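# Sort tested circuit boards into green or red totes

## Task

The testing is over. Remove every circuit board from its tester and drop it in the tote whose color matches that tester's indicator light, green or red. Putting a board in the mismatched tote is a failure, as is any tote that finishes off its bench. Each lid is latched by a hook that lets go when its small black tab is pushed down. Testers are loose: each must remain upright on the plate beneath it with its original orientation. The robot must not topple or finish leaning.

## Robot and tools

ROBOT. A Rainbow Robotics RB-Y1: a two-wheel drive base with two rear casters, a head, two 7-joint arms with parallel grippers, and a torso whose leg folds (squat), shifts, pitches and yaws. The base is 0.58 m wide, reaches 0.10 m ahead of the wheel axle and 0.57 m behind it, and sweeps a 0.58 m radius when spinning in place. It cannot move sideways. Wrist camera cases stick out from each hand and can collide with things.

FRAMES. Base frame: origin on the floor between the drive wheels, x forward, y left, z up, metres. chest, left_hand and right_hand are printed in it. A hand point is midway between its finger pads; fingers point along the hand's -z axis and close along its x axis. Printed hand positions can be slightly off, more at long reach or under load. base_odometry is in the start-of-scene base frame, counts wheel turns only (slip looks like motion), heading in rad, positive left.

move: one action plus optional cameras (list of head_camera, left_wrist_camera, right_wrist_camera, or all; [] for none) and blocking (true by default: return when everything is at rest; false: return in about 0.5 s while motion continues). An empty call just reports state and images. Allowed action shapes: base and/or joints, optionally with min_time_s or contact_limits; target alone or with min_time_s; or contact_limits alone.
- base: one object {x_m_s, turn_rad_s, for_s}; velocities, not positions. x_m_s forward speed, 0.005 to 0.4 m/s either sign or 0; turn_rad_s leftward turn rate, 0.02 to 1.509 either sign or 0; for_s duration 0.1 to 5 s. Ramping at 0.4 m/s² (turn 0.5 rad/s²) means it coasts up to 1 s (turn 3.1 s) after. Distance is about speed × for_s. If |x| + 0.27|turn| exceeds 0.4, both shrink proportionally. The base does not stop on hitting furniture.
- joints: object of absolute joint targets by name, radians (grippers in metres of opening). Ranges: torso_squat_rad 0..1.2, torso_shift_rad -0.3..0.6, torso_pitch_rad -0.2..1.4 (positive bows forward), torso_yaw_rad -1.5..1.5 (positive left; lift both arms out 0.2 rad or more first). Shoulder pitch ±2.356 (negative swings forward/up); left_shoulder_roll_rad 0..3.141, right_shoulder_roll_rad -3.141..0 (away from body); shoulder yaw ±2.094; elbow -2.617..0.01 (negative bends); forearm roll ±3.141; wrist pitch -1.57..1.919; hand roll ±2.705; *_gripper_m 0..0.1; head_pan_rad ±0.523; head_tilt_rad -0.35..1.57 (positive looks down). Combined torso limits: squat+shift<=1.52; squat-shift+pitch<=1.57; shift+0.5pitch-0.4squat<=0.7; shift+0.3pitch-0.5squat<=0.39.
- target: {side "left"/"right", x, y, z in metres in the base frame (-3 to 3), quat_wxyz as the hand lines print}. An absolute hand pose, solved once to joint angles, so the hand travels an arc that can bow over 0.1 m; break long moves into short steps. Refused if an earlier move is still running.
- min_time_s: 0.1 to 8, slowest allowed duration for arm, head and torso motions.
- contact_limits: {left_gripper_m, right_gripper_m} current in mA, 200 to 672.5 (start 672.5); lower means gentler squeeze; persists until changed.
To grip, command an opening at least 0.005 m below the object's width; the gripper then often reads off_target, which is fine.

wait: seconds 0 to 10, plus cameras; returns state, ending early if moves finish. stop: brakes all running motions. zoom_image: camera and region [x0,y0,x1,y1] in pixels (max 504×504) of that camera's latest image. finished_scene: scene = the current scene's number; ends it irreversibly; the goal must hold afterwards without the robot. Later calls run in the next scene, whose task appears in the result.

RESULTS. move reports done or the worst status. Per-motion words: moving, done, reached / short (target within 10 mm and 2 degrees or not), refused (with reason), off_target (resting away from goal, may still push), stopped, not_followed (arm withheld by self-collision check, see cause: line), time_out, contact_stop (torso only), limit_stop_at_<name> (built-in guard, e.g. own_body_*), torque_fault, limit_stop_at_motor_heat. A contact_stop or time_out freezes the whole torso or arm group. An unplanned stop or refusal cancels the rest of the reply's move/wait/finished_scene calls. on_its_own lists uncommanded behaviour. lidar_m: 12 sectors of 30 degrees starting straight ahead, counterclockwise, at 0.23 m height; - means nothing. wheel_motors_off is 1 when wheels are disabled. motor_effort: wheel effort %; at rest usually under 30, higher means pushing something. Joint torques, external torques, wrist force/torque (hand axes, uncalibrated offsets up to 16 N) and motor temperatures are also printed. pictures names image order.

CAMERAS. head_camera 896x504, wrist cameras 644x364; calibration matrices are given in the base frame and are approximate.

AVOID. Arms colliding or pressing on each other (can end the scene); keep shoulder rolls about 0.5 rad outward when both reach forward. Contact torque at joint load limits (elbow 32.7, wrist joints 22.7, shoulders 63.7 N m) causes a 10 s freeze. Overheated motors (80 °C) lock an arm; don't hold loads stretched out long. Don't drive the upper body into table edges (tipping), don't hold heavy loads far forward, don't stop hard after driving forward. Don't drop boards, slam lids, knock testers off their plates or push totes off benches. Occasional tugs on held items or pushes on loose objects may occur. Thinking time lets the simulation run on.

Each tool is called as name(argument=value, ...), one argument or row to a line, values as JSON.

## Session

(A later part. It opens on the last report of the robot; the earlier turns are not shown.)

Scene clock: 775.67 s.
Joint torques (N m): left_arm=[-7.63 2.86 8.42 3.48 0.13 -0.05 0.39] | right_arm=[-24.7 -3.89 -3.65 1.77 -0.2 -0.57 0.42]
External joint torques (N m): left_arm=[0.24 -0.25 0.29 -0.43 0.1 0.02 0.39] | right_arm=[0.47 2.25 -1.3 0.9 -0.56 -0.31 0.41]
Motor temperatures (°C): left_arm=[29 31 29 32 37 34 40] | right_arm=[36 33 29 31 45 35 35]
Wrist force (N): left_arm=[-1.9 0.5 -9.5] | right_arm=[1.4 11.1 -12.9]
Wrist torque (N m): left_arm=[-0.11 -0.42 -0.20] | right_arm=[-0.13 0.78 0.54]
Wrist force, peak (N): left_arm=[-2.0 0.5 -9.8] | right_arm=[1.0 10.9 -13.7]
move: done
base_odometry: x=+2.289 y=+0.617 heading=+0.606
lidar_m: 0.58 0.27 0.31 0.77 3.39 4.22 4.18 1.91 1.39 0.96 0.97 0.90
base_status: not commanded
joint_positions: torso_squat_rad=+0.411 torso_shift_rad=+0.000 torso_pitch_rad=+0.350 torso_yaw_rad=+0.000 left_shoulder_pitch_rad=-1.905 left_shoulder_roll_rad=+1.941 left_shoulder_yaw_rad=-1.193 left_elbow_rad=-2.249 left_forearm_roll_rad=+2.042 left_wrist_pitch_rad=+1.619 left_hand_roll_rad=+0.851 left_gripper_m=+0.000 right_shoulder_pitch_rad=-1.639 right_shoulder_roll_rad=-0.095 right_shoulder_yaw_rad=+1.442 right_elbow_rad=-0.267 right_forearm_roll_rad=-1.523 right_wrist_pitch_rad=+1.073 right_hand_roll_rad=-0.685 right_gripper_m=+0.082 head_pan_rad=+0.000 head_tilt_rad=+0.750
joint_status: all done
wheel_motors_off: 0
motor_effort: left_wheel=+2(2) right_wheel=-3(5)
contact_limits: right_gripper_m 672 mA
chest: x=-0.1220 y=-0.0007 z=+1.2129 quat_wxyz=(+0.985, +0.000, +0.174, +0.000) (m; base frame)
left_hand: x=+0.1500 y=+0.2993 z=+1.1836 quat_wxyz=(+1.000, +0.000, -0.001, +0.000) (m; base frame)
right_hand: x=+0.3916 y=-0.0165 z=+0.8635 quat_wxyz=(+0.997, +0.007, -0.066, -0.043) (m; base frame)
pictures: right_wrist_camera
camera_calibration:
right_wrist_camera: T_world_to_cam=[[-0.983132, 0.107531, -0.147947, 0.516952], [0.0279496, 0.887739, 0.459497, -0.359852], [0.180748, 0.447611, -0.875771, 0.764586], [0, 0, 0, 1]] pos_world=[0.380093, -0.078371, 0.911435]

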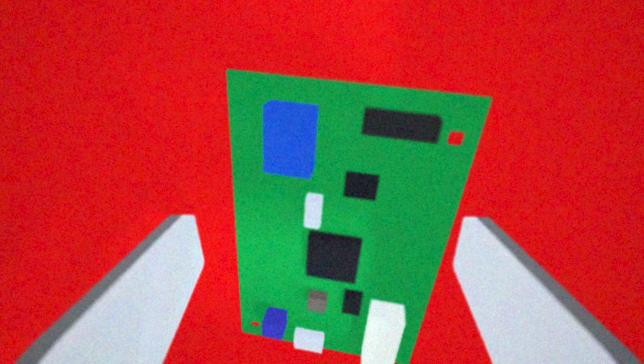

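Released cleanly. Retract.

move(
  joints={"torso_squat_rad":0.35},
  min_time_s=1,
  cameras=[],
)

move(
  target={"side":"right","x":0.39,"y":-0.016,"z":0.96,"quat_wxyz":[0.9977,0,-0.052,-0.0436]},
  min_time_s=1.5,
  cameras=[],
)

move(
  target={"side":"right","x":0.385,"y":-0.016,"z":1.08,"quat_wxyz":[0.9977,0,-0.052,-0.0436]},
  min_time_s=1.5,
  cameras=[],
)

move(
  target={"side":"right","x":0.25,"y":-0.15,"z":1.14,"quat_wxyz":[1,0,0,0]},
  min_time_s=2,
  cameras=[],
)

move(
  joints={"right_shoulder_pitch_rad":-1.905,"right_shoulder_roll_rad":-1.941,"right_shoulder_yaw_rad":1.193,"right_elbow_rad":-2.249,"right_forearm_roll_rad":-2.042,"right_wrist_pitch_rad":1.619,"right_hand_roll_rad":-0.851},
  min_time_s=2,
  cameras=["head_camera"],
)

Scene clock: 786.87 s.
Joint torques (N m): left_arm=[-7.58 2.89 8.46 3.5 0.22 -0.13 0.42] | right_arm=[-24.25 -3.75 -3.67 1.73 -0.22 -0.61 0.32]
External joint torques (N m): left_arm=[0.29 -0.23 0.33 -0.4 0.2 -0.06 0.42] | right_arm=[0.92 2.39 -1.31 0.85 -0.58 -0.35 0.32]
Motor temperatures (°C): left_arm=[29 31 29 32 37 34 40] | right_arm=[36 33 28 31 45 35 35]
Wrist force (N): left_arm=[-1.5 0.7 -9.3] | right_arm=[1.2 10.9 -12.9]
Wrist torque (N m): left_arm=[-0.12 -0.37 -0.20] | right_arm=[-0.09 0.76 0.50]
Wrist force, peak (N): left_arm=[-1.9 0.6 -9.9] | right_arm=[1.0 11.4 -13.5]
move: done
base_odometry: x=+2.289 y=+0.617 heading=+0.606
lidar_m: 0.60 0.28 0.31 0.77 3.39 4.23 4.19 1.90 1.39 0.96 0.96 0.91
base_status: not commanded
joint_positions: torso_squat_rad=+0.350 torso_shift_rad=+0.000 torso_pitch_rad=+0.350 torso_yaw_rad=+0.000 left_shoulder_pitch_rad=-1.905 left_shoulder_roll_rad=+1.941 left_shoulder_yaw_rad=-1.193 left_elbow_rad=-2.249 left_forearm_roll_rad=+2.042 left_wrist_pitch_rad=+1.619 left_hand_roll_rad=+0.851 left_gripper_m=+0.000 right_shoulder_pitch_rad=-1.639 right_shoulder_roll_rad=-0.095 right_shoulder_yaw_rad=+1.442 right_elbow_rad=-0.267 right_forearm_roll_rad=-1.523 right_wrist_pitch_rad=+1.073 right_hand_roll_rad=-0.685 right_gripper_m=+0.082 head_pan_rad=+0.000 head_tilt_rad=+0.750
joint_status: all done
wheel_motors_off: 0
motor_effort: left_wheel=+1(3) right_wheel=-3(4)
contact_limits: right_gripper_m 672 mA
chest: x=-0.1220 y=-0.0007 z=+1.2287 quat_wxyz=(+0.985, +0.000, +0.174, +0.000) (m; base frame)
left_hand: x=+0.1500 y=+0.2992 z=+1.1994 quat_wxyz=(+1.000, +0.000, -0.001, +0.000) (m; base frame)
right_hand: x=+0.3916 y=-0.0165 z=+0.8793 quat_wxyz=(+0.997, +0.007, -0.066, -0.043) (m; base frame)
pictures: none
No camera images: "cameras" was empty.

Scene clock: 788.70 s.
Joint torques (N m): left_arm=[-7.65 2.75 8.58 3.49 0.17 -0.01 0.38] | right_arm=[-24.58 -8.01 -7.1 0.42 0 -0.12 -0.22]
External joint torques (N m): left_arm=[0.22 -0.37 0.45 -0.41 0.14 0.05 0.38] | right_arm=[1.53 -0.15 -0.64 -0.3 -0.39 0.02 -0.23]
Motor temperatures (°C): left_arm=[29 31 29 32 37 34 40] | right_arm=[36 33 28 31 45 35 35]
Wrist force (N): left_arm=[-1.7 0.7 -9.5] | right_arm=[1.7 11.2 -13.2]
Wrist torque (N m): left_arm=[-0.12 -0.39 -0.19] | right_arm=[-0.08 0.83 0.50]
Wrist force, peak (N): left_arm=[-1.7 0.7 -9.7] | right_arm=[1.2 11.2 -13.4]
move: done
base_odometry: x=+2.289 y=+0.617 heading=+0.606
lidar_m: 0.60 0.27 0.32 0.77 3.39 4.23 4.18 1.90 1.39 0.95 0.96 0.90
base_status: not commanded
joint_positions: torso_squat_rad=+0.350 torso_shift_rad=+0.000 torso_pitch_rad=+0.350 torso_yaw_rad=+0.000 left_shoulder_pitch_rad=-1.905 left_shoulder_roll_rad=+1.941 left_shoulder_yaw_rad=-1.193 left_elbow_rad=-2.249 left_forearm_roll_rad=+2.042 left_wrist_pitch_rad=+1.619 left_hand_roll_rad=+0.851 left_gripper_m=+0.000 right_shoulder_pitch_rad=-1.765 right_shoulder_roll_rad=-0.356 right_shoulder_yaw_rad=+1.434 right_elbow_rad=-0.742 right_forearm_roll_rad=-1.523 right_wrist_pitch_rad=+1.256 right_hand_roll_rad=-0.924 right_gripper_m=+0.082 head_pan_rad=+0.000 head_tilt_rad=+0.750
joint_status: all done
wheel_motors_off: 0
motor_effort: left_wheel=+0(3) right_wheel=-2(4)
contact_limits: right_gripper_m 672 mA
chest: x=-0.1220 y=-0.0007 z=+1.2287 quat_wxyz=(+0.985, +0.000, +0.174, +0.000) (m; base frame)
left_hand: x=+0.1500 y=+0.2992 z=+1.1994 quat_wxyz=(+1.000, +0.000, -0.001, +0.000) (m; base frame)
right_hand: x=+0.3897 y=-0.0159 z=+0.9600 quat_wxyz=(+0.998, -0.001, -0.049, -0.043) (m; base frame)
right_hand_status: reached (checked arc, planned for 1.5 s): 0 mm and 0.3 deg off.
pictures: none
No camera images: "cameras" was empty.

Scene clock: 790.53 s.
Joint torques (N m): left_arm=[-7.52 2.82 8.45 3.46 0.2 -0.01 0.41] | right_arm=[-24.61 -9.59 -8.81 0.55 -0.16 -0.06 -0.38]
External joint torques (N m): left_arm=[0.35 -0.3 0.32 -0.45 0.18 0.05 0.41] | right_arm=[1.42 -0.74 -0.63 -0.61 -0.58 0.07 -0.38]
Motor temperatures (°C): left_arm=[29 31 29 32 37 34 40] | right_arm=[36 33 29 31 45 35 35]
Wrist force (N): left_arm=[-1.6 0.8 -9.2] | right_arm=[1.4 11.0 -12.7]
Wrist torque (N m): left_arm=[-0.14 -0.37 -0.21] | right_arm=[-0.09 0.81 0.52]
Wrist force, peak (N): left_arm=[-1.8 0.7 -9.7] | right_arm=[1.4 11.2 -13.3]
move: done
base_odometry: x=+2.289 y=+0.617 heading=+0.606
lidar_m: 0.59 0.28 0.32 0.77 3.39 4.24 4.18 1.90 1.39 0.96 0.97 0.91
base_status: not commanded
joint_positions: torso_squat_rad=+0.350 torso_shift_rad=+0.000 torso_pitch_rad=+0.350 torso_yaw_rad=+0.000 left_shoulder_pitch_rad=-1.905 left_shoulder_roll_rad=+1.941 left_shoulder_yaw_rad=-1.193 left_elbow_rad=-2.249 left_forearm_roll_rad=+2.042 left_wrist_pitch_rad=+1.619 left_hand_roll_rad=+0.851 left_gripper_m=+0.000 right_shoulder_pitch_rad=-1.954 right_shoulder_roll_rad=-0.521 right_shoulder_yaw_rad=+1.361 right_elbow_rad=-0.963 right_forearm_roll_rad=-1.603 right_wrist_pitch_rad=+1.462 right_hand_roll_rad=-1.014 right_gripper_m=+0.082 head_pan_rad=+0.000 head_tilt_rad=+0.750
joint_status: all done
wheel_motors_off: 0
motor_effort: left_wheel=+2(2) right_wheel=-3(5)
contact_limits: right_gripper_m 672 mA
chest: x=-0.1220 y=-0.0007 z=+1.2287 quat_wxyz=(+0.985, +0.000, +0.174, +0.000) (m; base frame)
left_hand: x=+0.1500 y=+0.2992 z=+1.1994 quat_wxyz=(+1.000, +0.000, -0.001, +0.000) (m; base frame)
right_hand: x=+0.3851 y=-0.0160 z=+1.0799 quat_wxyz=(+0.998, +0.000, -0.052, -0.043) (m; base frame)
right_hand_status: reached (checked arc, planned for 1.5 s): 0 mm and 0.1 deg off.
pictures: none
No camera images: "cameras" was empty.

Scene clock: 792.87 s.
Joint torques (N m): left_arm=[-7.5 2.78 8.45 3.44 0.17 -0.05 0.4] | right_arm=[-15.62 -6.63 -11.01 1.54 -0.15 0.03 -0.26]
External joint torques (N m): left_arm=[0.37 -0.33 0.33 -0.46 0.14 0.01 0.4] | right_arm=[3.07 0.02 -0.52 -0.48 -0.39 0.03 -0.26]
Motor temperatures (°C): left_arm=[29 31 29 32 37 34 40] | right_arm=[36 33 29 31 45 35 35]
Wrist force (N): left_arm=[-1.8 0.6 -9.4] | right_arm=[2.0 10.8 -13.0]
Wrist torque (N m): left_arm=[-0.13 -0.39 -0.21] | right_arm=[-0.06 0.83 0.53]
Wrist force, peak (N): left_arm=[-1.8 0.9 -9.7] | right_arm=[2.3 11.1 -13.5]
move: done
base_odometry: x=+2.289 y=+0.617 heading=+0.606
lidar_m: 0.59 0.27 0.32 0.77 3.39 4.24 4.18 1.90 1.39 0.96 0.97 0.91
base_status: not commanded
joint_positions: torso_squat_rad=+0.350 torso_shift_rad=+0.000 torso_pitch_rad=+0.350 torso_yaw_rad=+0.000 left_shoulder_pitch_rad=-1.905 left_shoulder_roll_rad=+1.941 left_shoulder_yaw_rad=-1.193 left_elbow_rad=-2.249 left_forearm_roll_rad=+2.042 left_wrist_pitch_rad=+1.619 left_hand_roll_rad=+0.851 left_gripper_m=+0.000 right_shoulder_pitch_rad=-1.888 right_shoulder_roll_rad=-1.218 right_shoulder_yaw_rad=+1.244 right_elbow_rad=-1.911 right_forearm_roll_rad=-1.797 right_wrist_pitch_rad=+1.568 right_hand_roll_rad=-1.191 right_gripper_m=+0.082 head_pan_rad=+0.000 head_tilt_rad=+0.750
joint_status: all done
wheel_motors_off: 0
motor_effort: left_wheel=+3(3) right_wheel=-4(4)
contact_limits: right_gripper_m 672 mA
chest: x=-0.1220 y=-0.0007 z=+1.2287 quat_wxyz=(+0.985, +0.000, +0.174, +0.000) (m; base frame)
left_hand: x=+0.1500 y=+0.2992 z=+1.1994 quat_wxyz=(+1.000, +0.000, -0.001, +0.000) (m; base frame)
right_hand: x=+0.2501 y=-0.1499 z=+1.1402 quat_wxyz=(+1.000, +0.000, +0.000, +0.000) (m; base frame)
right_hand_status: reached (checked arc, planned for 2.0 s): 0 mm and 0.0 deg off.
pictures: none
No camera images: "cameras" was empty.

Scene clock: 795.17 s.
Joint torques (N m): left_arm=[-7.61 2.88 8.31 3.41 0.13 -0.06 0.4] | right_arm=[-9.37 -3.59 -9.31 3.28 -0.26 0.1 0.24]
External joint torques (N m): left_arm=[0.26 -0.24 0.18 -0.5 0.1 0 0.4] | right_arm=[-1.02 -0.26 -0.64 -0.72 -0.51 0.12 0.24]
Motor temperatures (°C): left_arm=[29 31 29 32 37 34 40] | right_arm=[36 33 29 31 45 35 35]
Wrist force (N): left_arm=[-1.7 0.4 -9.6] | right_arm=[2.1 11.0 -13.6]
Wrist torque (N m): left_arm=[-0.08 -0.37 -0.18] | right_arm=[-0.07 0.84 0.52]
Wrist force, peak (N): left_arm=[-1.6 0.6 -9.8] | right_arm=[2.6 11.2 -13.6]
move: done
base_odometry: x=+2.289 y=+0.617 heading=+0.606
lidar_m: 0.59 0.27 0.32 0.78 3.38 4.23 4.18 1.90 1.39 0.95 0.98 0.90
base_status: not commanded
joint_positions: torso_squat_rad=+0.350 torso_shift_rad=+0.000 torso_pitch_rad=+0.350 torso_yaw_rad=+0.000 left_shoulder_pitch_rad=-1.905 left_shoulder_roll_rad=+1.941 left_shoulder_yaw_rad=-1.193 left_elbow_rad=-2.249 left_forearm_roll_rad=+2.042 left_wrist_pitch_rad=+1.619 left_hand_roll_rad=+0.851 left_gripper_m=+0.000 right_shoulder_pitch_rad=-1.905 right_shoulder_roll_rad=-1.941 right_shoulder_yaw_rad=+1.193 right_elbow_rad=-2.249 right_forearm_roll_rad=-2.042 right_wrist_pitch_rad=+1.619 right_hand_roll_rad=-0.851 right_gripper_m=+0.082 head_pan_rad=+0.000 head_tilt_rad=+0.750
joint_status: all done
wheel_motors_off: 0
motor_effort: left_wheel=+2(3) right_wheel=-2(5)
contact_limits: right_gripper_m 672 mA
chest: x=-0.1220 y=-0.0007 z=+1.2287 quat_wxyz=(+0.985, +0.000, +0.174, +0.000) (m; base frame)
left_hand: x=+0.1500 y=+0.2992 z=+1.1994 quat_wxyz=(+1.000, +0.000, -0.001, +0.000) (m; base frame)
right_hand: x=+0.1500 y=-0.3007 z=+1.1987 quat_wxyz=(+1.000, +0.001, -0.001, +0.000) (m; base frame)
pictures: head_camera
camera_calibration:
head_camera: T_world_to_cam=[[0.0366054, -0.998751, 0.033996, -0.0492366], [-0.871714, -0.0485467, -0.487605, 0.717473], [0.488646, -0.0117858, -0.872402, 1.18426], [0, 0, 0, 1]] pos_world=[0.048548, -0.000386689, 1.38467]

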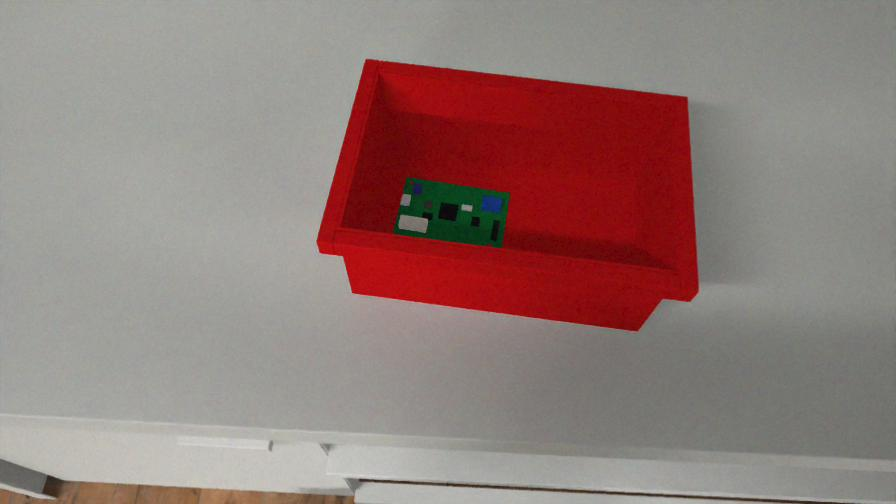

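move(
  base={"x_m_s":-0.2,"for_s":3.5},
  cameras=[],
)

move(
  base={"turn_rad_s":0.6,"for_s":4.13},
  joints={"head_tilt_rad":0.3,"right_gripper_m":0.03},
  cameras=["head_camera"],
)

Scene clock: 812.23 s.
Joint torques (N m): left_arm=[-7.91 2.94 8.56 3.45 0.22 -0.04 0.36] | right_arm=[-8.71 -2.98 -8.81 3.56 -0.09 0.02 0.11]
External joint torques (N m): left_arm=[-0.04 -0.18 0.43 -0.45 0.19 0.02 0.36] | right_arm=[-0.36 0.35 -0.14 -0.44 -0.34 0.04 0.11]
Motor temperatures (°C): left_arm=[29 31 29 32 37 34 40] | right_arm=[35 33 29 31 45 35 35]
Wrist force (N): left_arm=[-1.6 0.7 -9.1] | right_arm=[2.3 11.1 -13.1]
Wrist torque (N m): left_arm=[-0.13 -0.38 -0.19] | right_arm=[-0.09 0.86 0.53]
Wrist force, peak (N): left_arm=[-1.7 1.0 -9.7] | right_arm=[2.2 11.2 -13.8]
move: done
base_odometry: x=+1.713 y=+0.219 heading=+0.606
lidar_m: 0.94 0.96 1.45 3.28 3.42 3.56 3.49 1.89 1.38 1.34 1.29 1.34
base_status: done (sent for 3.5 of 3.5 s)
joint_positions: torso_squat_rad=+0.350 torso_shift_rad=+0.000 torso_pitch_rad=+0.350 torso_yaw_rad=+0.000 left_shoulder_pitch_rad=-1.905 left_shoulder_roll_rad=+1.941 left_shoulder_yaw_rad=-1.193 left_elbow_rad=-2.249 left_forearm_roll_rad=+2.042 left_wrist_pitch_rad=+1.619 left_hand_roll_rad=+0.851 left_gripper_m=+0.000 right_shoulder_pitch_rad=-1.905 right_shoulder_roll_rad=-1.941 right_shoulder_yaw_rad=+1.193 right_elbow_rad=-2.249 right_forearm_roll_rad=-2.042 right_wrist_pitch_rad=+1.619 right_hand_roll_rad=-0.851 right_gripper_m=+0.082 head_pan_rad=+0.000 head_tilt_rad=+0.750
joint_status: not commanded
wheel_motors_off: 0
motor_effort: left_wheel=+4(31) right_wheel=-1(19)
contact_limits: right_gripper_m 672 mA
chest: x=-0.1220 y=-0.0007 z=+1.2287 quat_wxyz=(+0.985, +0.000, +0.174, +0.000) (m; base frame)
left_hand: x=+0.1500 y=+0.2992 z=+1.1994 quat_wxyz=(+1.000, +0.000, -0.001, +0.000) (m; base frame)
right_hand: x=+0.1500 y=-0.3007 z=+1.1988 quat_wxyz=(+1.000, +0.001, -0.001, +0.000) (m; base frame)
pictures: none
No camera images: "cameras" was empty.

Scene clock: 817.87 s.
Joint torques (N m): left_arm=[-7.73 2.7 8.49 3.51 0.2 -0.08 0.39] | right_arm=[-8.7 -2.71 -8.77 3.47 -0.18 0.07 0.24]
External joint torques (N m): left_arm=[0.14 -0.41 0.37 -0.4 0.17 -0.02 0.39] | right_arm=[-0.34 0.61 -0.1 -0.54 -0.42 0.09 0.24]
Motor temperatures (°C): left_arm=[29 31 29 32 37 34 40] | right_arm=[35 33 29 31 45 35 35]
Wrist force (N): left_arm=[-1.8 0.7 -9.3] | right_arm=[2.4 10.9 -13.1]
Wrist torque (N m): left_arm=[-0.14 -0.38 -0.20] | right_arm=[-0.06 0.88 0.53]
Wrist force, peak (N): left_arm=[-1.5 0.7 -9.7] | right_arm=[2.2 11.2 -13.7]
move: done
base_odometry: x=+1.713 y=+0.219 heading=+3.086
lidar_m: 3.72 3.49 2.23 1.45 1.33 1.35 1.28 1.59 0.95 1.18 2.45 3.33
base_status: done (sent for 4.13 of 4.13 s)
joint_positions: torso_squat_rad=+0.350 torso_shift_rad=+0.000 torso_pitch_rad=+0.350 torso_yaw_rad=+0.000 left_shoulder_pitch_rad=-1.905 left_shoulder_roll_rad=+1.941 left_shoulder_yaw_rad=-1.193 left_elbow_rad=-2.249 left_forearm_roll_rad=+2.042 left_wrist_pitch_rad=+1.619 left_hand_roll_rad=+0.851 left_gripper_m=+0.000 right_shoulder_pitch_rad=-1.905 right_shoulder_roll_rad=-1.941 right_shoulder_yaw_rad=+1.193 right_elbow_rad=-2.249 right_forearm_roll_rad=-2.042 right_wrist_pitch_rad=+1.619 right_hand_roll_rad=-0.851 right_gripper_m=+0.030 head_pan_rad=+0.000 head_tilt_rad=+0.300
joint_status: all done
wheel_motors_off: 0
motor_effort: left_wheel=+0(27) right_wheel=+5(27)
contact_limits: right_gripper_m 672 mA
chest: x=-0.1220 y=-0.0007 z=+1.2287 quat_wxyz=(+0.985, +0.000, +0.174, +0.000) (m; base frame)
left_hand: x=+0.1500 y=+0.2993 z=+1.1994 quat_wxyz=(+1.000, +0.000, -0.001, +0.000) (m; base frame)
right_hand: x=+0.1500 y=-0.3007 z=+1.1988 quat_wxyz=(+1.000, +0.001, -0.001, +0.000) (m; base frame)
pictures: head_camera
camera_calibration:
head_camera: T_world_to_cam=[[0.017762, -0.99876, 0.0465089, -0.0674674], [-0.572844, -0.0482902, -0.81824, 1.19315], [0.819472, -0.0121088, -0.572992, 0.773218], [0, 0, 0, 1]] pos_world=[0.0510557, -0.000403653, 1.42247]

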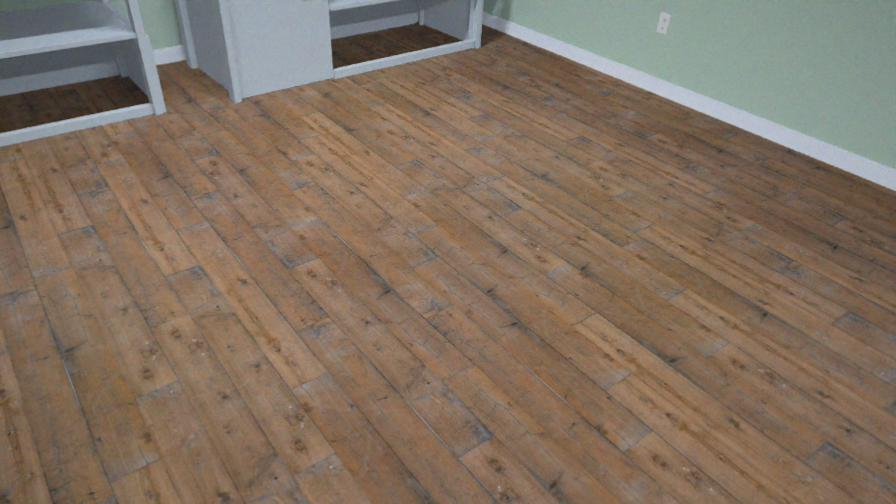

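move(
  base={"x_m_s":0.4,"for_s":5},
  cameras=[],
)

move(
  base={"x_m_s":0.35,"for_s":3.6},
  cameras=[],
)

move(
  base={"turn_rad_s":0.3,"for_s":2.21},
  cameras=["head_camera"],
)

Scene clock: 829.37 s.
Joint torques (N m): left_arm=[-7.44 2.71 8.68 3.37 0.15 -0.01 0.37] | right_arm=[-8.75 -2.87 -8.68 3.57 -0.22 0.06 0.22]
External joint torques (N m): left_arm=[0.43 -0.41 0.55 -0.53 0.12 0.05 0.37] | right_arm=[-0.4 0.46 0 -0.43 -0.47 0.07 0.22]
Motor temperatures (°C): left_arm=[29 31 29 32 37 34 40] | right_arm=[35 33 29 31 45 35 35]
Wrist force (N): left_arm=[-2.0 0.4 -9.4] | right_arm=[2.0 11.1 -13.5]
Wrist torque (N m): left_arm=[-0.10 -0.41 -0.19] | right_arm=[-0.08 0.85 0.52]
Wrist force, peak (N): left_arm=[-1.7 0.7 -9.9] | right_arm=[2.5 11.2 -13.8]
move: done
base_odometry: x=-0.284 y=+0.329 heading=+3.086
lidar_m: 2.46 1.80 1.92 2.47 2.57 2.58 3.21 2.47 2.70 2.25 2.06 2.08
base_status: done (sent for 5 of 5 s)
joint_positions: torso_squat_rad=+0.350 torso_shift_rad=+0.000 torso_pitch_rad=+0.350 torso_yaw_rad=+0.000 left_shoulder_pitch_rad=-1.905 left_shoulder_roll_rad=+1.941 left_shoulder_yaw_rad=-1.193 left_elbow_rad=-2.249 left_forearm_roll_rad=+2.042 left_wrist_pitch_rad=+1.619 left_hand_roll_rad=+0.851 left_gripper_m=+0.000 right_shoulder_pitch_rad=-1.905 right_shoulder_roll_rad=-1.941 right_shoulder_yaw_rad=+1.193 right_elbow_rad=-2.249 right_forearm_roll_rad=-2.042 right_wrist_pitch_rad=+1.619 right_hand_roll_rad=-0.851 right_gripper_m=+0.030 head_pan_rad=+0.000 head_tilt_rad=+0.300
joint_status: not commanded
wheel_motors_off: 0
motor_effort: left_wheel=-1(28) right_wheel=-1(29)
contact_limits: right_gripper_m 672 mA
chest: x=-0.1219 y=-0.0007 z=+1.2287 quat_wxyz=(+0.985, +0.000, +0.174, +0.000) (m; base frame)
left_hand: x=+0.1501 y=+0.2993 z=+1.1994 quat_wxyz=(+1.000, +0.000, -0.001, +0.000) (m; base frame)
right_hand: x=+0.1500 y=-0.3007 z=+1.1988 quat_wxyz=(+1.000, +0.001, -0.001, -0.001) (m; base frame)
pictures: none
No camera images: "cameras" was empty.

Scene clock: 834.40 s.
Joint torques (N m): left_arm=[-7.92 2.72 8.52 3.56 0.16 -0.03 0.38] | right_arm=[-8.9 -2.7 -8.79 3.51 -0.22 0.06 0.17]
External joint torques (N m): left_arm=[-0.05 -0.39 0.39 -0.35 0.14 0.03 0.38] | right_arm=[-0.55 0.63 -0.12 -0.49 -0.47 0.08 0.17]
Motor temperatures (°C): left_arm=[29 31 29 32 37 34 40] | right_arm=[35 33 29 31 45 35 35]
Wrist force (N): left_arm=[-1.7 0.6 -9.2] | right_arm=[2.2 10.8 -13.2]
Wrist torque (N m): left_arm=[-0.11 -0.39 -0.19] | right_arm=[-0.06 0.85 0.52]
Wrist force, peak (N): left_arm=[-1.2 0.6 -9.8] | right_arm=[2.2 11.2 -13.7]
move: done
base_odometry: x=-1.542 y=+0.398 heading=+3.086
lidar_m: 1.20 1.51 0.88 1.05 2.53 3.37 3.83 3.46 2.16 1.40 1.28 1.30
base_status: done (sent for 3.6 of 3.6 s)
joint_positions: torso_squat_rad=+0.350 torso_shift_rad=+0.000 torso_pitch_rad=+0.350 torso_yaw_rad=+0.000 left_shoulder_pitch_rad=-1.905 left_shoulder_roll_rad=+1.941 left_shoulder_yaw_rad=-1.193 left_elbow_rad=-2.249 left_forearm_roll_rad=+2.042 left_wrist_pitch_rad=+1.619 left_hand_roll_rad=+0.851 left_gripper_m=+0.000 right_shoulder_pitch_rad=-1.905 right_shoulder_roll_rad=-1.941 right_shoulder_yaw_rad=+1.193 right_elbow_rad=-2.249 right_forearm_roll_rad=-2.042 right_wrist_pitch_rad=+1.619 right_hand_roll_rad=-0.851 right_gripper_m=+0.030 head_pan_rad=+0.000 head_tilt_rad=+0.300
joint_status: not commanded
wheel_motors_off: 0
motor_effort: left_wheel=-1(26) right_wheel=-2(19)
contact_limits: right_gripper_m 672 mA
chest: x=-0.1219 y=-0.0007 z=+1.2287 quat_wxyz=(+0.985, +0.000, +0.174, +0.000) (m; base frame)
left_hand: x=+0.1500 y=+0.2993 z=+1.1994 quat_wxyz=(+1.000, +0.000, -0.001, +0.000) (m; base frame)
right_hand: x=+0.1500 y=-0.3007 z=+1.1988 quat_wxyz=(+1.000, +0.001, -0.001, -0.001) (m; base frame)
pictures: none
No camera images: "cameras" was empty.

Scene clock: 837.50 s.
Joint torques (N m): left_arm=[-7.59 2.8 8.53 3.47 0.13 -0.02 0.39] | right_arm=[-8.47 -2.59 -8.73 3.44 -0.21 0.07 0.22]
External joint torques (N m): left_arm=[0.28 -0.32 0.4 -0.44 0.1 0.05 0.39] | right_arm=[-0.11 0.73 -0.05 -0.57 -0.46 0.09 0.22]
Motor temperatures (°C): left_arm=[29 31 29 32 37 34 40] | right_arm=[35 33 29 31 45 35 35]
Wrist force (N): left_arm=[-1.7 0.9 -9.4] | right_arm=[2.2 11.1 -13.0]
Wrist torque (N m): left_arm=[-0.16 -0.41 -0.20] | right_arm=[-0.09 0.85 0.52]
Wrist force, peak (N): left_arm=[-1.5 0.8 -9.7] | right_arm=[2.4 11.5 -13.4]
move: done
base_odometry: x=-1.542 y=+0.398 heading=-2.537
lidar_m: 0.95 0.88 1.15 3.34 3.47 3.68 3.47 1.85 1.34 1.29 1.21 1.21
base_status: done (sent for 2.2 of 2.2 s)
joint_positions: torso_squat_rad=+0.350 torso_shift_rad=+0.000 torso_pitch_rad=+0.350 torso_yaw_rad=+0.000 left_shoulder_pitch_rad=-1.905 left_shoulder_roll_rad=+1.941 left_shoulder_yaw_rad=-1.193 left_elbow_rad=-2.249 left_forearm_roll_rad=+2.042 left_wrist_pitch_rad=+1.619 left_hand_roll_rad=+0.851 left_gripper_m=+0.000 right_shoulder_pitch_rad=-1.905 right_shoulder_roll_rad=-1.941 right_shoulder_yaw_rad=+1.193 right_elbow_rad=-2.249 right_forearm_roll_rad=-2.042 right_wrist_pitch_rad=+1.619 right_hand_roll_rad=-0.851 right_gripper_m=+0.030 head_pan_rad=+0.000 head_tilt_rad=+0.300
joint_status: not commanded
wheel_motors_off: 0
motor_effort: left_wheel=+0(28) right_wheel=+2(24)
contact_limits: right_gripper_m 672 mA
chest: x=-0.1220 y=-0.0007 z=+1.2287 quat_wxyz=(+0.985, +0.000, +0.174, +0.000) (m; base frame)
left_hand: x=+0.1500 y=+0.2993 z=+1.1994 quat_wxyz=(+1.000, +0.000, -0.001, +0.000) (m; base frame)
right_hand: x=+0.1500 y=-0.3007 z=+1.1988 quat_wxyz=(+1.000, +0.001, -0.001, -0.001) (m; base frame)
pictures: head_camera
camera_calibration:
head_camera: T_world_to_cam=[[0.0177666, -0.99876, 0.0465121, -0.0674694], [-0.572916, -0.0482944, -0.81819, 1.19309], [0.819421, -0.0121111, -0.573064, 0.773261], [0, 0, 0, 1]] pos_world=[0.0511151, -0.000400927, 1.42244]

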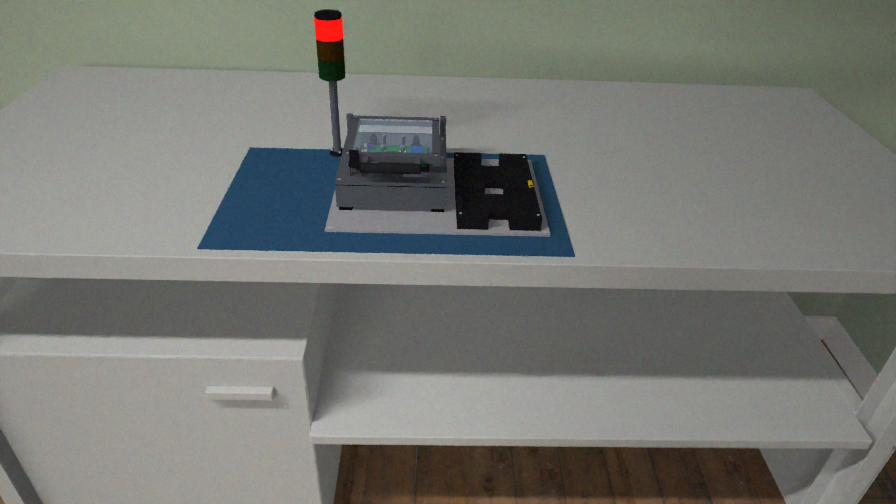

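zoom_image(
  camera="head_camera",
  region=[300, 0, 580, 250],
)

Scaled by 1.800 from the camera's 896x504 image, which has a finer 1280x720 frame.

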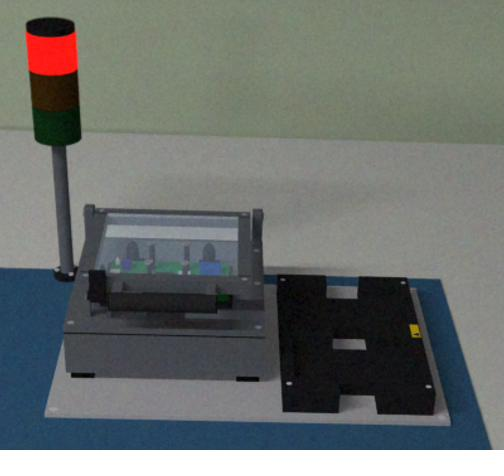

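move(
  base={"turn_rad_s":0.13,"for_s":1},
  cameras=[],
)

move(
  base={"x_m_s":0.2,"for_s":2.9},
  joints={"head_tilt_rad":0.75},
  cameras=[],
)

move(
  base={"turn_rad_s":-0.13,"for_s":1},
  cameras=["head_camera"],
)

Scene clock: 853.83 s.
Joint torques (N m): left_arm=[-7.62 2.74 8.36 3.54 0.14 0.02 0.35] | right_arm=[-8.8 -2.71 -8.65 3.48 -0.14 -0.03 0.2]
External joint torques (N m): left_arm=[0.25 -0.38 0.23 -0.37 0.11 0.08 0.35] | right_arm=[-0.45 0.62 0.03 -0.53 -0.39 -0.02 0.2]
Motor temperatures (°C): left_arm=[29 31 29 32 37 34 40] | right_arm=[35 33 29 31 45 35 35]
Wrist force (N): left_arm=[-1.7 0.6 -9.3] | right_arm=[2.3 10.7 -13.4]
Wrist torque (N m): left_arm=[-0.11 -0.37 -0.20] | right_arm=[-0.04 0.85 0.50]
Wrist force, peak (N): left_arm=[-1.8 0.4 -9.8] | right_arm=[2.5 11.4 -13.6]
move: done
base_odometry: x=-1.542 y=+0.398 heading=-2.407
lidar_m: 0.89 0.92 1.50 3.34 3.62 3.56 3.41 1.65 1.31 1.29 1.21 1.44
base_status: done (sent for 1 of 1 s)
joint_positions: torso_squat_rad=+0.350 torso_shift_rad=+0.000 torso_pitch_rad=+0.350 torso_yaw_rad=+0.000 left_shoulder_pitch_rad=-1.905 left_shoulder_roll_rad=+1.941 left_shoulder_yaw_rad=-1.193 left_elbow_rad=-2.249 left_forearm_roll_rad=+2.042 left_wrist_pitch_rad=+1.619 left_hand_roll_rad=+0.851 left_gripper_m=+0.000 right_shoulder_pitch_rad=-1.905 right_shoulder_roll_rad=-1.941 right_shoulder_yaw_rad=+1.193 right_elbow_rad=-2.249 right_forearm_roll_rad=-2.042 right_wrist_pitch_rad=+1.619 right_hand_roll_rad=-0.851 right_gripper_m=+0.030 head_pan_rad=+0.000 head_tilt_rad=+0.300
joint_status: not commanded
wheel_motors_off: 0
motor_effort: left_wheel=+3(19) right_wheel=+3(23)
contact_limits: right_gripper_m 672 mA
chest: x=-0.1220 y=-0.0007 z=+1.2287 quat_wxyz=(+0.985, +0.000, +0.174, +0.000) (m; base frame)
left_hand: x=+0.1500 y=+0.2993 z=+1.1994 quat_wxyz=(+1.000, +0.000, -0.001, +0.000) (m; base frame)
right_hand: x=+0.1500 y=-0.3007 z=+1.1988 quat_wxyz=(+1.000, +0.001, -0.001, -0.001) (m; base frame)
pictures: none
No camera images: "cameras" was empty.

Scene clock: 857.53 s.
Joint torques (N m): left_arm=[-7.66 2.76 8.37 3.44 0.19 0.03 0.38] | right_arm=[-8.73 -2.69 -8.55 3.49 -0.16 0.07 0.16]
External joint torques (N m): left_arm=[0.21 -0.36 0.24 -0.46 0.16 0.1 0.38] | right_arm=[-0.38 0.63 0.12 -0.51 -0.41 0.09 0.16]
Motor temperatures (°C): left_arm=[29 31 29 32 37 34 40] | right_arm=[35 33 29 31 45 35 35]
Wrist force (N): left_arm=[-1.7 0.7 -9.3] | right_arm=[2.3 11.1 -13.1]
Wrist torque (N m): left_arm=[-0.14 -0.37 -0.20] | right_arm=[-0.10 0.86 0.53]
Wrist force, peak (N): left_arm=[-1.7 0.8 -9.9] | right_arm=[2.2 11.2 -13.6]
move: done
base_odometry: x=-1.972 y=+0.010 heading=-2.407
lidar_m: 0.46 0.32 0.44 2.34 3.54 4.09 3.62 1.74 1.38 0.98 1.04 0.95
base_status: done (sent for 2.9 of 2.9 s)
joint_positions: torso_squat_rad=+0.350 torso_shift_rad=+0.000 torso_pitch_rad=+0.350 torso_yaw_rad=+0.000 left_shoulder_pitch_rad=-1.905 left_shoulder_roll_rad=+1.941 left_shoulder_yaw_rad=-1.193 left_elbow_rad=-2.249 left_forearm_roll_rad=+2.042 left_wrist_pitch_rad=+1.619 left_hand_roll_rad=+0.851 left_gripper_m=+0.000 right_shoulder_pitch_rad=-1.905 right_shoulder_roll_rad=-1.941 right_shoulder_yaw_rad=+1.193 right_elbow_rad=-2.249 right_forearm_roll_rad=-2.042 right_wrist_pitch_rad=+1.619 right_hand_roll_rad=-0.851 right_gripper_m=+0.030 head_pan_rad=+0.000 head_tilt_rad=+0.750
joint_status: all done
wheel_motors_off: 0
motor_effort: left_wheel=-1(25) right_wheel=-1(29)
contact_limits: right_gripper_m 672 mA
chest: x=-0.1219 y=-0.0007 z=+1.2287 quat_wxyz=(+0.985, +0.000, +0.174, +0.000) (m; base frame)
left_hand: x=+0.1501 y=+0.2993 z=+1.1993 quat_wxyz=(+1.000, +0.000, -0.001, +0.000) (m; base frame)
right_hand: x=+0.1501 y=-0.3007 z=+1.1988 quat_wxyz=(+1.000, +0.001, -0.001, -0.001) (m; base frame)
pictures: none
No camera images: "cameras" was empty.

Scene clock: 859.10 s.
Joint torques (N m): left_arm=[-7.55 2.43 8.12 3.4 0.2 -0.05 0.41] | right_arm=[-8.76 -2.93 -8.76 3.63 -0.24 0.01 0.2]
External joint torques (N m): left_arm=[0.32 -0.69 -0.01 -0.51 0.17 0.01 0.41] | right_arm=[-0.4 0.4 -0.09 -0.38 -0.48 0.03 0.2]
Motor temperatures (°C): left_arm=[29 31 29 32 37 34 40] | right_arm=[35 33 29 31 45 35 35]
Wrist force (N): left_arm=[-1.6 0.7 -9.4] | right_arm=[2.0 11.0 -13.2]
Wrist torque (N m): left_arm=[-0.11 -0.37 -0.20] | right_arm=[-0.10 0.83 0.51]
Wrist force, peak (N): left_arm=[-1.6 0.8 -9.6] | right_arm=[2.3 11.1 -13.7]
move: done
base_odometry: x=-1.972 y=+0.010 heading=-2.537
lidar_m: 0.70 0.32 0.38 1.18 3.39 4.21 4.05 1.96 1.42 1.36 0.98 0.98
base_status: done (sent for 1 of 1 s)
joint_positions: torso_squat_rad=+0.350 torso_shift_rad=+0.000 torso_pitch_rad=+0.350 torso_yaw_rad=+0.000 left_shoulder_pitch_rad=-1.905 left_shoulder_roll_rad=+1.941 left_shoulder_yaw_rad=-1.193 left_elbow_rad=-2.249 left_forearm_roll_rad=+2.042 left_wrist_pitch_rad=+1.619 left_hand_roll_rad=+0.851 left_gripper_m=+0.000 right_shoulder_pitch_rad=-1.905 right_shoulder_roll_rad=-1.941 right_shoulder_yaw_rad=+1.193 right_elbow_rad=-2.249 right_forearm_roll_rad=-2.042 right_wrist_pitch_rad=+1.619 right_hand_roll_rad=-0.851 right_gripper_m=+0.030 head_pan_rad=+0.000 head_tilt_rad=+0.750
joint_status: not commanded
wheel_motors_off: 0
motor_effort: left_wheel=-2(26) right_wheel=-3(23)
contact_limits: right_gripper_m 672 mA
chest: x=-0.1219 y=-0.0007 z=+1.2287 quat_wxyz=(+0.985, +0.000, +0.174, +0.000) (m; base frame)
left_hand: x=+0.1501 y=+0.2993 z=+1.1993 quat_wxyz=(+1.000, +0.000, -0.001, +0.000) (m; base frame)
right_hand: x=+0.1500 y=-0.3007 z=+1.1988 quat_wxyz=(+1.000, +0.001, -0.001, -0.001) (m; base frame)
pictures: head_camera
camera_calibration:
head_camera: T_world_to_cam=[[0.0366186, -0.99875, 0.0340259, -0.0492529], [-0.871749, -0.048572, -0.487538, 0.717422], [0.488582, -0.0118091, -0.872438, 1.18428], [0, 0, 0, 1]] pos_world=[0.0486005, -0.000359562, 1.38465]

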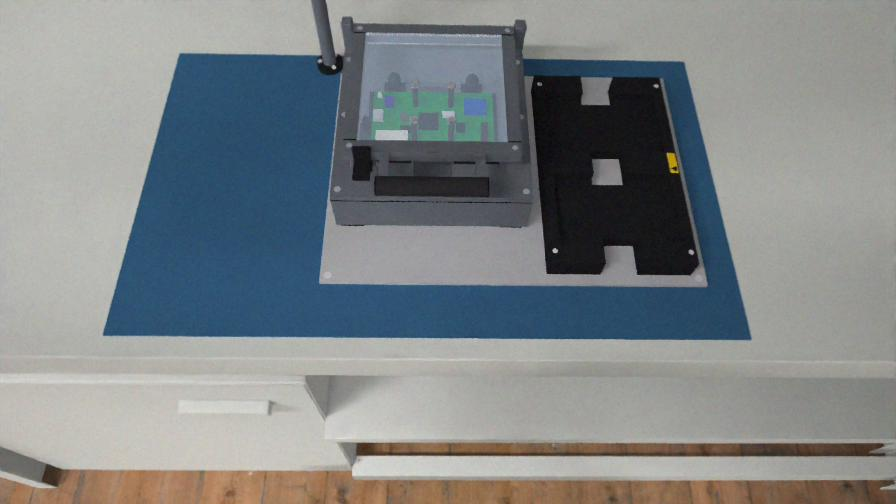

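move(
  base={"turn_rad_s":0.08,"for_s":0.5},
  cameras=[],
)

move(
  base={"x_m_s":0.08,"for_s":0.47},
  cameras=["head_camera"],
)

Scene clock: 876.63 s.
Joint torques (N m): left_arm=[-7.68 2.75 8.38 3.46 0.2 -0.01 0.45] | right_arm=[-8.75 -2.86 -8.83 3.59 -0.18 0.09 0.18]
External joint torques (N m): left_arm=[0.19 -0.37 0.25 -0.44 0.17 0.06 0.45] | right_arm=[-0.39 0.47 -0.16 -0.42 -0.43 0.11 0.18]
Motor temperatures (°C): left_arm=[29 31 29 32 37 34 40] | right_arm=[35 33 29 31 45 35 35]
Wrist force (N): left_arm=[-1.5 0.6 -9.5] | right_arm=[2.3 10.9 -13.3]
Wrist torque (N m): left_arm=[-0.11 -0.36 -0.20] | right_arm=[-0.06 0.85 0.51]
Wrist force, peak (N): left_arm=[-1.6 0.5 -9.9] | right_arm=[2.4 11.3 -13.6]
move: done
base_odometry: x=-1.972 y=+0.010 heading=-2.497
lidar_m: 0.60 0.32 0.40 2.31 3.43 4.20 4.05 1.88 1.40 0.96 0.99 0.97
base_status: done (sent for 0.5 of 0.5 s)
joint_positions: torso_squat_rad=+0.350 torso_shift_rad=+0.000 torso_pitch_rad=+0.350 torso_yaw_rad=+0.000 left_shoulder_pitch_rad=-1.905 left_shoulder_roll_rad=+1.941 left_shoulder_yaw_rad=-1.193 left_elbow_rad=-2.249 left_forearm_roll_rad=+2.042 left_wrist_pitch_rad=+1.619 left_hand_roll_rad=+0.851 left_gripper_m=+0.000 right_shoulder_pitch_rad=-1.905 right_shoulder_roll_rad=-1.941 right_shoulder_yaw_rad=+1.193 right_elbow_rad=-2.249 right_forearm_roll_rad=-2.042 right_wrist_pitch_rad=+1.619 right_hand_roll_rad=-0.851 right_gripper_m=+0.030 head_pan_rad=+0.000 head_tilt_rad=+0.750
joint_status: not commanded
wheel_motors_off: 0
motor_effort: left_wheel=+2(16) right_wheel=+4(17)
contact_limits: right_gripper_m 672 mA
chest: x=-0.1219 y=-0.0007 z=+1.2287 quat_wxyz=(+0.985, +0.000, +0.174, +0.000) (m; base frame)
left_hand: x=+0.1501 y=+0.2993 z=+1.1993 quat_wxyz=(+1.000, +0.000, -0.001, +0.000) (m; base frame)
right_hand: x=+0.1500 y=-0.3007 z=+1.1988 quat_wxyz=(+1.000, +0.001, -0.001, -0.001) (m; base frame)
pictures: none
No camera images: "cameras" was empty.

Scene clock: 877.87 s.
Joint torques (N m): left_arm=[-7.6 2.98 8.3 3.58 0.18 -0.01 0.3] | right_arm=[-8.73 -2.66 -8.65 3.52 -0.1 -0.01 0.25]
External joint torques (N m): left_arm=[0.27 -0.14 0.17 -0.33 0.15 0.06 0.3] | right_arm=[-0.38 0.66 0.02 -0.48 -0.35 0.01 0.25]
Motor temperatures (°C): left_arm=[29 31 29 32 37 34 40] | right_arm=[35 33 29 31 45 35 35]
Wrist force (N): left_arm=[-1.8 0.6 -9.4] | right_arm=[2.2 11.0 -13.4]
Wrist torque (N m): left_arm=[-0.12 -0.38 -0.20] | right_arm=[-0.08 0.85 0.51]
Wrist force, peak (N): left_arm=[-1.5 0.6 -9.8] | right_arm=[2.6 11.3 -13.7]
move: done
base_odometry: x=-2.002 y=-0.013 heading=-2.498
lidar_m: 0.59 0.28 0.34 1.17 3.43 4.23 4.09 1.87 1.41 0.97 0.98 0.93
base_status: done (sent for 0.47 of 0.47 s)
joint_positions: torso_squat_rad=+0.350 torso_shift_rad=+0.000 torso_pitch_rad=+0.350 torso_yaw_rad=+0.000 left_shoulder_pitch_rad=-1.905 left_shoulder_roll_rad=+1.941 left_shoulder_yaw_rad=-1.193 left_elbow_rad=-2.249 left_forearm_roll_rad=+2.042 left_wrist_pitch_rad=+1.619 left_hand_roll_rad=+0.851 left_gripper_m=+0.000 right_shoulder_pitch_rad=-1.905 right_shoulder_roll_rad=-1.941 right_shoulder_yaw_rad=+1.193 right_elbow_rad=-2.249 right_forearm_roll_rad=-2.042 right_wrist_pitch_rad=+1.619 right_hand_roll_rad=-0.851 right_gripper_m=+0.030 head_pan_rad=+0.000 head_tilt_rad=+0.750
joint_status: not commanded
wheel_motors_off: 0
motor_effort: left_wheel=-7(17) right_wheel=+5(35)
contact_limits: right_gripper_m 672 mA
chest: x=-0.1219 y=-0.0007 z=+1.2287 quat_wxyz=(+0.985, +0.000, +0.174, +0.000) (m; base frame)
left_hand: x=+0.1500 y=+0.2993 z=+1.1994 quat_wxyz=(+1.000, +0.000, -0.001, +0.000) (m; base frame)
right_hand: x=+0.1500 y=-0.3007 z=+1.1988 quat_wxyz=(+1.000, +0.001, -0.001, -0.001) (m; base frame)
pictures: head_camera
camera_calibration:
head_camera: T_world_to_cam=[[0.0366167, -0.99875, 0.0340313, -0.0492592], [-0.871727, -0.0485734, -0.487578, 0.717451], [0.488621, -0.0118125, -0.872416, 1.18427], [0, 0, 0, 1]] pos_world=[0.0485664, -0.000359334, 1.38467]

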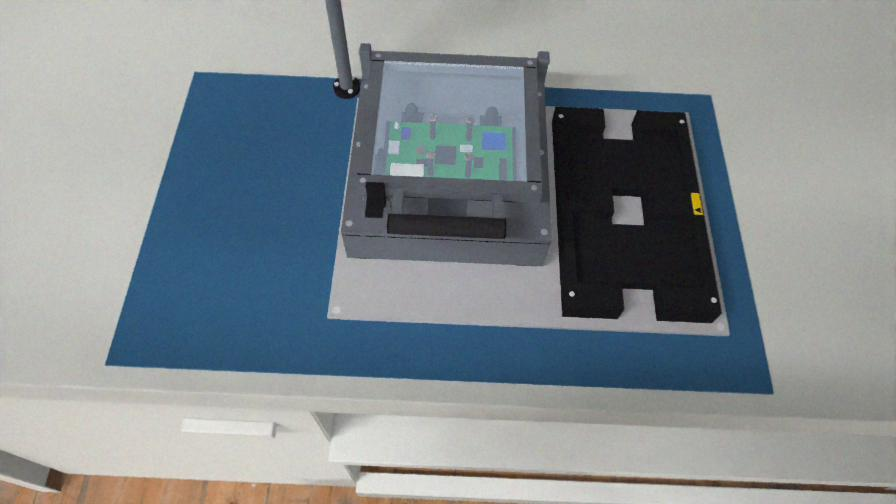

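move(
  target={"side":"right","x":0.25,"y":-0.15,"z":1.12,"quat_wxyz":[1,0,0,0]},
  min_time_s=2,
  cameras=[],
)

move(
  target={"side":"right","x":0.308,"y":-0.025,"z":1.04,"quat_wxyz":[1,0,0,0]},
  min_time_s=2,
  cameras=["right_wrist_camera"],
)

move(
  target={"side":"right","x":0.308,"y":-0.025,"z":0.99,"quat_wxyz":[1,0,0,0]},
  min_time_s=1.5,
)

Scene clock: 889.07 s.
Joint torques (N m): left_arm=[-7.68 2.86 8.47 3.55 0.26 -0.07 0.42] | right_arm=[-16.01 -4.89 -8.82 2.34 0.21 -0.19 -0.17]
External joint torques (N m): left_arm=[0.19 -0.26 0.35 -0.35 0.24 0 0.42] | right_arm=[2.71 1.84 1.71 0.49 -0.03 -0.18 -0.17]
Motor temperatures (°C): left_arm=[29 31 29 32 37 34 40] | right_arm=[35 33 29 31 45 35 35]
Wrist force (N): left_arm=[-1.6 0.8 -9.3] | right_arm=[2.3 10.9 -13.4]
Wrist torque (N m): left_arm=[-0.14 -0.36 -0.20] | right_arm=[-0.08 0.87 0.53]
Wrist force, peak (N): left_arm=[-1.7 0.6 -9.8] | right_arm=[2.3 11.1 -13.7]
move: done
base_odometry: x=-2.002 y=-0.013 heading=-2.498
lidar_m: 0.60 0.28 0.35 1.18 3.42 4.25 4.09 1.88 1.41 0.97 0.98 0.93
base_status: not commanded
joint_positions: torso_squat_rad=+0.350 torso_shift_rad=+0.000 torso_pitch_rad=+0.350 torso_yaw_rad=+0.000 left_shoulder_pitch_rad=-1.905 left_shoulder_roll_rad=+1.941 left_shoulder_yaw_rad=-1.193 left_elbow_rad=-2.249 left_forearm_roll_rad=+2.042 left_wrist_pitch_rad=+1.619 left_hand_roll_rad=+0.851 left_gripper_m=+0.000 right_shoulder_pitch_rad=-1.875 right_shoulder_roll_rad=-1.216 right_shoulder_yaw_rad=+1.295 right_elbow_rad=-1.928 right_forearm_roll_rad=-1.767 right_wrist_pitch_rad=+1.510 right_hand_roll_rad=-1.196 right_gripper_m=+0.030 head_pan_rad=+0.000 head_tilt_rad=+0.750
joint_status: all done
wheel_motors_off: 0
motor_effort: left_wheel=-7(9) right_wheel=+5(7)
contact_limits: right_gripper_m 672 mA
chest: x=-0.1219 y=-0.0007 z=+1.2287 quat_wxyz=(+0.985, +0.000, +0.174, +0.000) (m; base frame)
left_hand: x=+0.1500 y=+0.2993 z=+1.1994 quat_wxyz=(+1.000, +0.000, -0.001, +0.000) (m; base frame)
right_hand: x=+0.2501 y=-0.1500 z=+1.1203 quat_wxyz=(+1.000, +0.000, -0.001, +0.000) (m; base frame)
right_hand_status: reached (checked arc, planned for 2.0 s): 0 mm and 0.1 deg off.
pictures: none
No camera images: "cameras" was empty.

Scene clock: 891.40 s.
Joint torques (N m): left_arm=[-7.75 2.91 8.56 3.51 0.22 -0.03 0.42] | right_arm=[-20.5 -5.84 -8.47 1.37 0.3 -0.21 0.35]
External joint torques (N m): left_arm=[0.12 -0.21 0.43 -0.4 0.2 0.03 0.42] | right_arm=[3.27 1.98 1.8 0.72 0.06 -0.2 0.35]
Motor temperatures (°C): left_arm=[29 31 29 32 37 34 40] | right_arm=[35 33 29 31 45 35 35]
Wrist force (N): left_arm=[-1.6 0.7 -9.4] | right_arm=[2.3 10.5 -13.3]
Wrist torque (N m): left_arm=[-0.13 -0.39 -0.18] | right_arm=[-0.03 0.85 0.52]
Wrist force, peak (N): left_arm=[-1.9 0.6 -9.7] | right_arm=[2.4 11.1 -13.3]
move: done
base_odometry: x=-2.002 y=-0.013 heading=-2.498
lidar_m: 0.60 0.29 0.34 1.18 3.42 4.25 4.09 1.88 1.41 0.98 0.98 0.93
base_status: not commanded
joint_positions: torso_squat_rad=+0.350 torso_shift_rad=+0.000 torso_pitch_rad=+0.350 torso_yaw_rad=+0.000 left_shoulder_pitch_rad=-1.905 left_shoulder_roll_rad=+1.941 left_shoulder_yaw_rad=-1.193 left_elbow_rad=-2.249 left_forearm_roll_rad=+2.042 left_wrist_pitch_rad=+1.619 left_hand_roll_rad=+0.851 left_gripper_m=+0.000 right_shoulder_pitch_rad=-1.853 right_shoulder_roll_rad=-0.672 right_shoulder_yaw_rad=+1.380 right_elbow_rad=-1.396 right_forearm_roll_rad=-1.616 right_wrist_pitch_rad=+1.427 right_hand_roll_rad=-1.181 right_gripper_m=+0.030 head_pan_rad=+0.000 head_tilt_rad=+0.750
joint_status: all done
wheel_motors_off: 0
motor_effort: left_wheel=-8(9) right_wheel=+5(7)
contact_limits: right_gripper_m 672 mA
chest: x=-0.1219 y=-0.0007 z=+1.2287 quat_wxyz=(+0.985, +0.000, +0.174, +0.000) (m; base frame)
left_hand: x=+0.1500 y=+0.2993 z=+1.1994 quat_wxyz=(+1.000, +0.000, -0.001, +0.000) (m; base frame)
right_hand: x=+0.3078 y=-0.0251 z=+1.0405 quat_wxyz=(+1.000, +0.001, -0.002, +0.000) (m; base frame)
right_hand_status: reached (checked arc, planned for 2.0 s): 1 mm and 0.2 deg off.
pictures: right_wrist_camera
camera_calibration:
right_wrist_camera: T_world_to_cam=[[-0.999575, 0.0209318, -0.0202814, 0.331732], [0.0096926, 0.894988, 0.445985, -0.411398], [0.0274869, 0.445599, -0.894811, 1.00548], [0, 0, 0, 1]] pos_world=[0.307941, -0.0867884, 1.08992]

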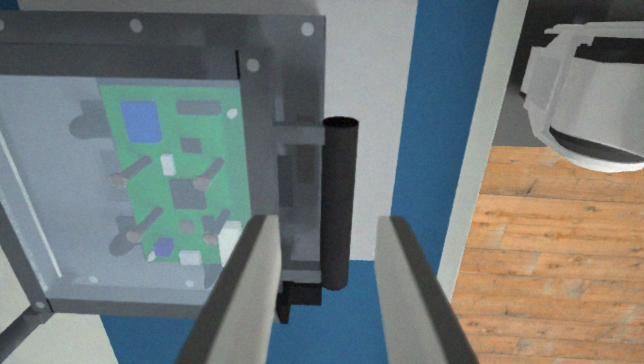

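Scene clock: 893.23 s.
Joint torques (N m): left_arm=[-7.79 2.84 8.38 3.54 0.18 -0.06 0.46] | right_arm=[-20.36 -5.11 -7.98 1.12 0.34 -0.26 0.31]
External joint torques (N m): left_arm=[0.08 -0.27 0.25 -0.37 0.15 0.01 0.46] | right_arm=[3.46 2.46 1.98 0.91 0.11 -0.26 0.31]
Motor temperatures (°C): left_arm=[29 31 29 32 37 34 40] | right_arm=[35 33 29 31 45 35 35]
Wrist force (N): left_arm=[-1.9 0.8 -9.3] | right_arm=[2.1 10.9 -13.4]
Wrist torque (N m): left_arm=[-0.13 -0.41 -0.19] | right_arm=[-0.08 0.82 0.53]
Wrist force, peak (N): left_arm=[-2.0 0.7 -9.6] | right_arm=[2.2 11.1 -13.6]
move: done
base_odometry: x=-2.002 y=-0.013 heading=-2.498
lidar_m: 0.60 0.29 0.35 1.18 3.42 4.24 4.09 1.88 1.40 0.97 0.98 0.93
base_status: not commanded
joint_positions: torso_squat_rad=+0.350 torso_shift_rad=+0.000 torso_pitch_rad=+0.350 torso_yaw_rad=+0.000 left_shoulder_pitch_rad=-1.905 left_shoulder_roll_rad=+1.941 left_shoulder_yaw_rad=-1.193 left_elbow_rad=-2.249 left_forearm_roll_rad=+2.042 left_wrist_pitch_rad=+1.619 left_hand_roll_rad=+0.851 left_gripper_m=+0.000 right_shoulder_pitch_rad=-1.774 right_shoulder_roll_rad=-0.622 right_shoulder_yaw_rad=+1.428 right_elbow_rad=-1.346 right_forearm_roll_rad=-1.553 right_wrist_pitch_rad=+1.344 right_hand_roll_rad=-1.168 right_gripper_m=+0.030 head_pan_rad=+0.000 head_tilt_rad=+0.750
joint_status: all done
wheel_motors_off: 0
motor_effort: left_wheel=-7(9) right_wheel=+5(6)
contact_limits: right_gripper_m 672 mA
chest: x=-0.1219 y=-0.0007 z=+1.2287 quat_wxyz=(+0.985, +0.000, +0.174, +0.000) (m; base frame)
left_hand: x=+0.1500 y=+0.2993 z=+1.1994 quat_wxyz=(+1.000, +0.000, -0.001, +0.000) (m; base frame)
right_hand: x=+0.3081 y=-0.0251 z=+0.9906 quat_wxyz=(+1.000, +0.000, -0.001, +0.000) (m; base frame)
right_hand_status: reached (checked arc, planned for 1.5 s): 1 mm and 0.1 deg off.
pictures: head_camera, left_wrist_camera, right_wrist_camera
camera_calibration:
head_camera: T_world_to_cam=[[0.0366155, -0.99875, 0.0340316, -0.0492597], [-0.871726, -0.0485726, -0.48758, 0.717452], [0.488624, -0.0118133, -0.872415, 1.18427], [0, 0, 0, 1]] pos_world=[0.0485635, -0.000359532, 1.38467]
left_wrist_camera: T_world_to_cam=[[0.999809, 0.0161186, -0.0110616, -0.142914], [0.0194688, -0.872226, 0.488716, -0.293781], [-0.00177081, -0.488838, -0.872373, 1.26186], [0, 0, 0, 1]] pos_world=[0.150841, 0.362907, 1.24281]
right_wrist_camera: T_world_to_cam=[[-0.999617, 0.0205778, -0.0185127, 0.329283], [0.0102044, 0.895676, 0.444591, -0.387826], [0.0257301, 0.444232, -0.895542, 0.962041], [0, 0, 0, 1]] pos_world=[0.308361, -0.086779, 1.04007]

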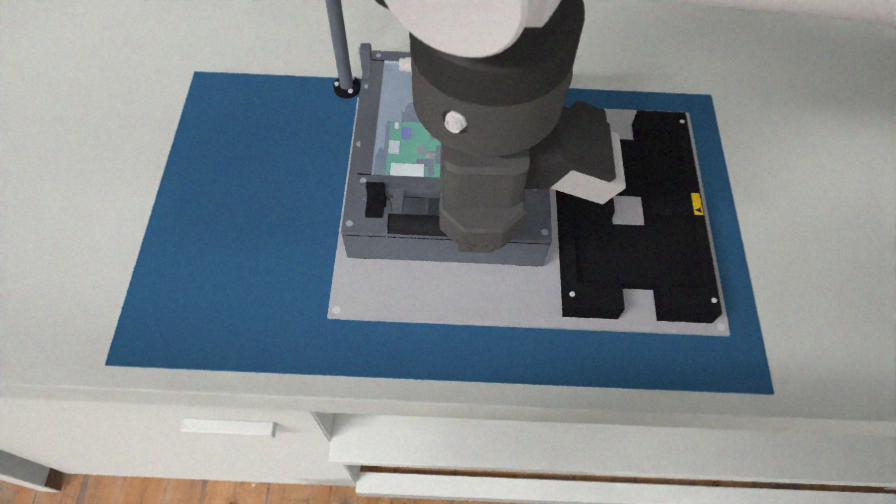

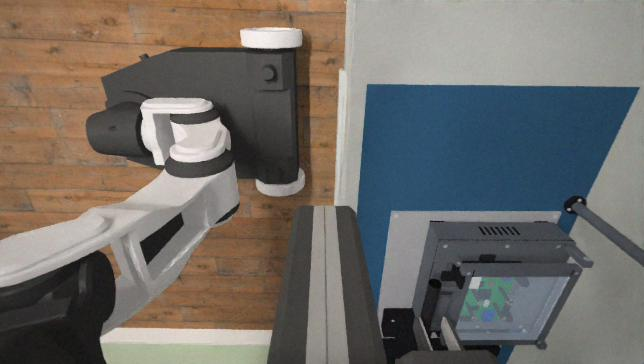

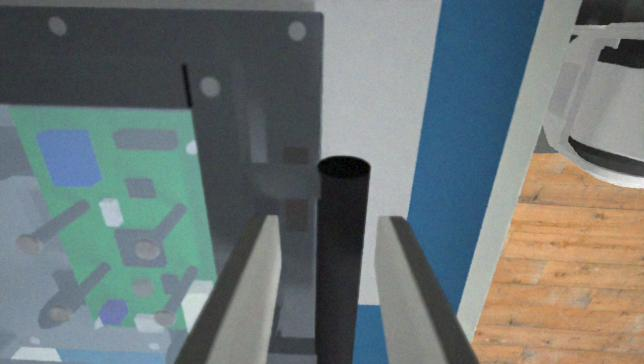

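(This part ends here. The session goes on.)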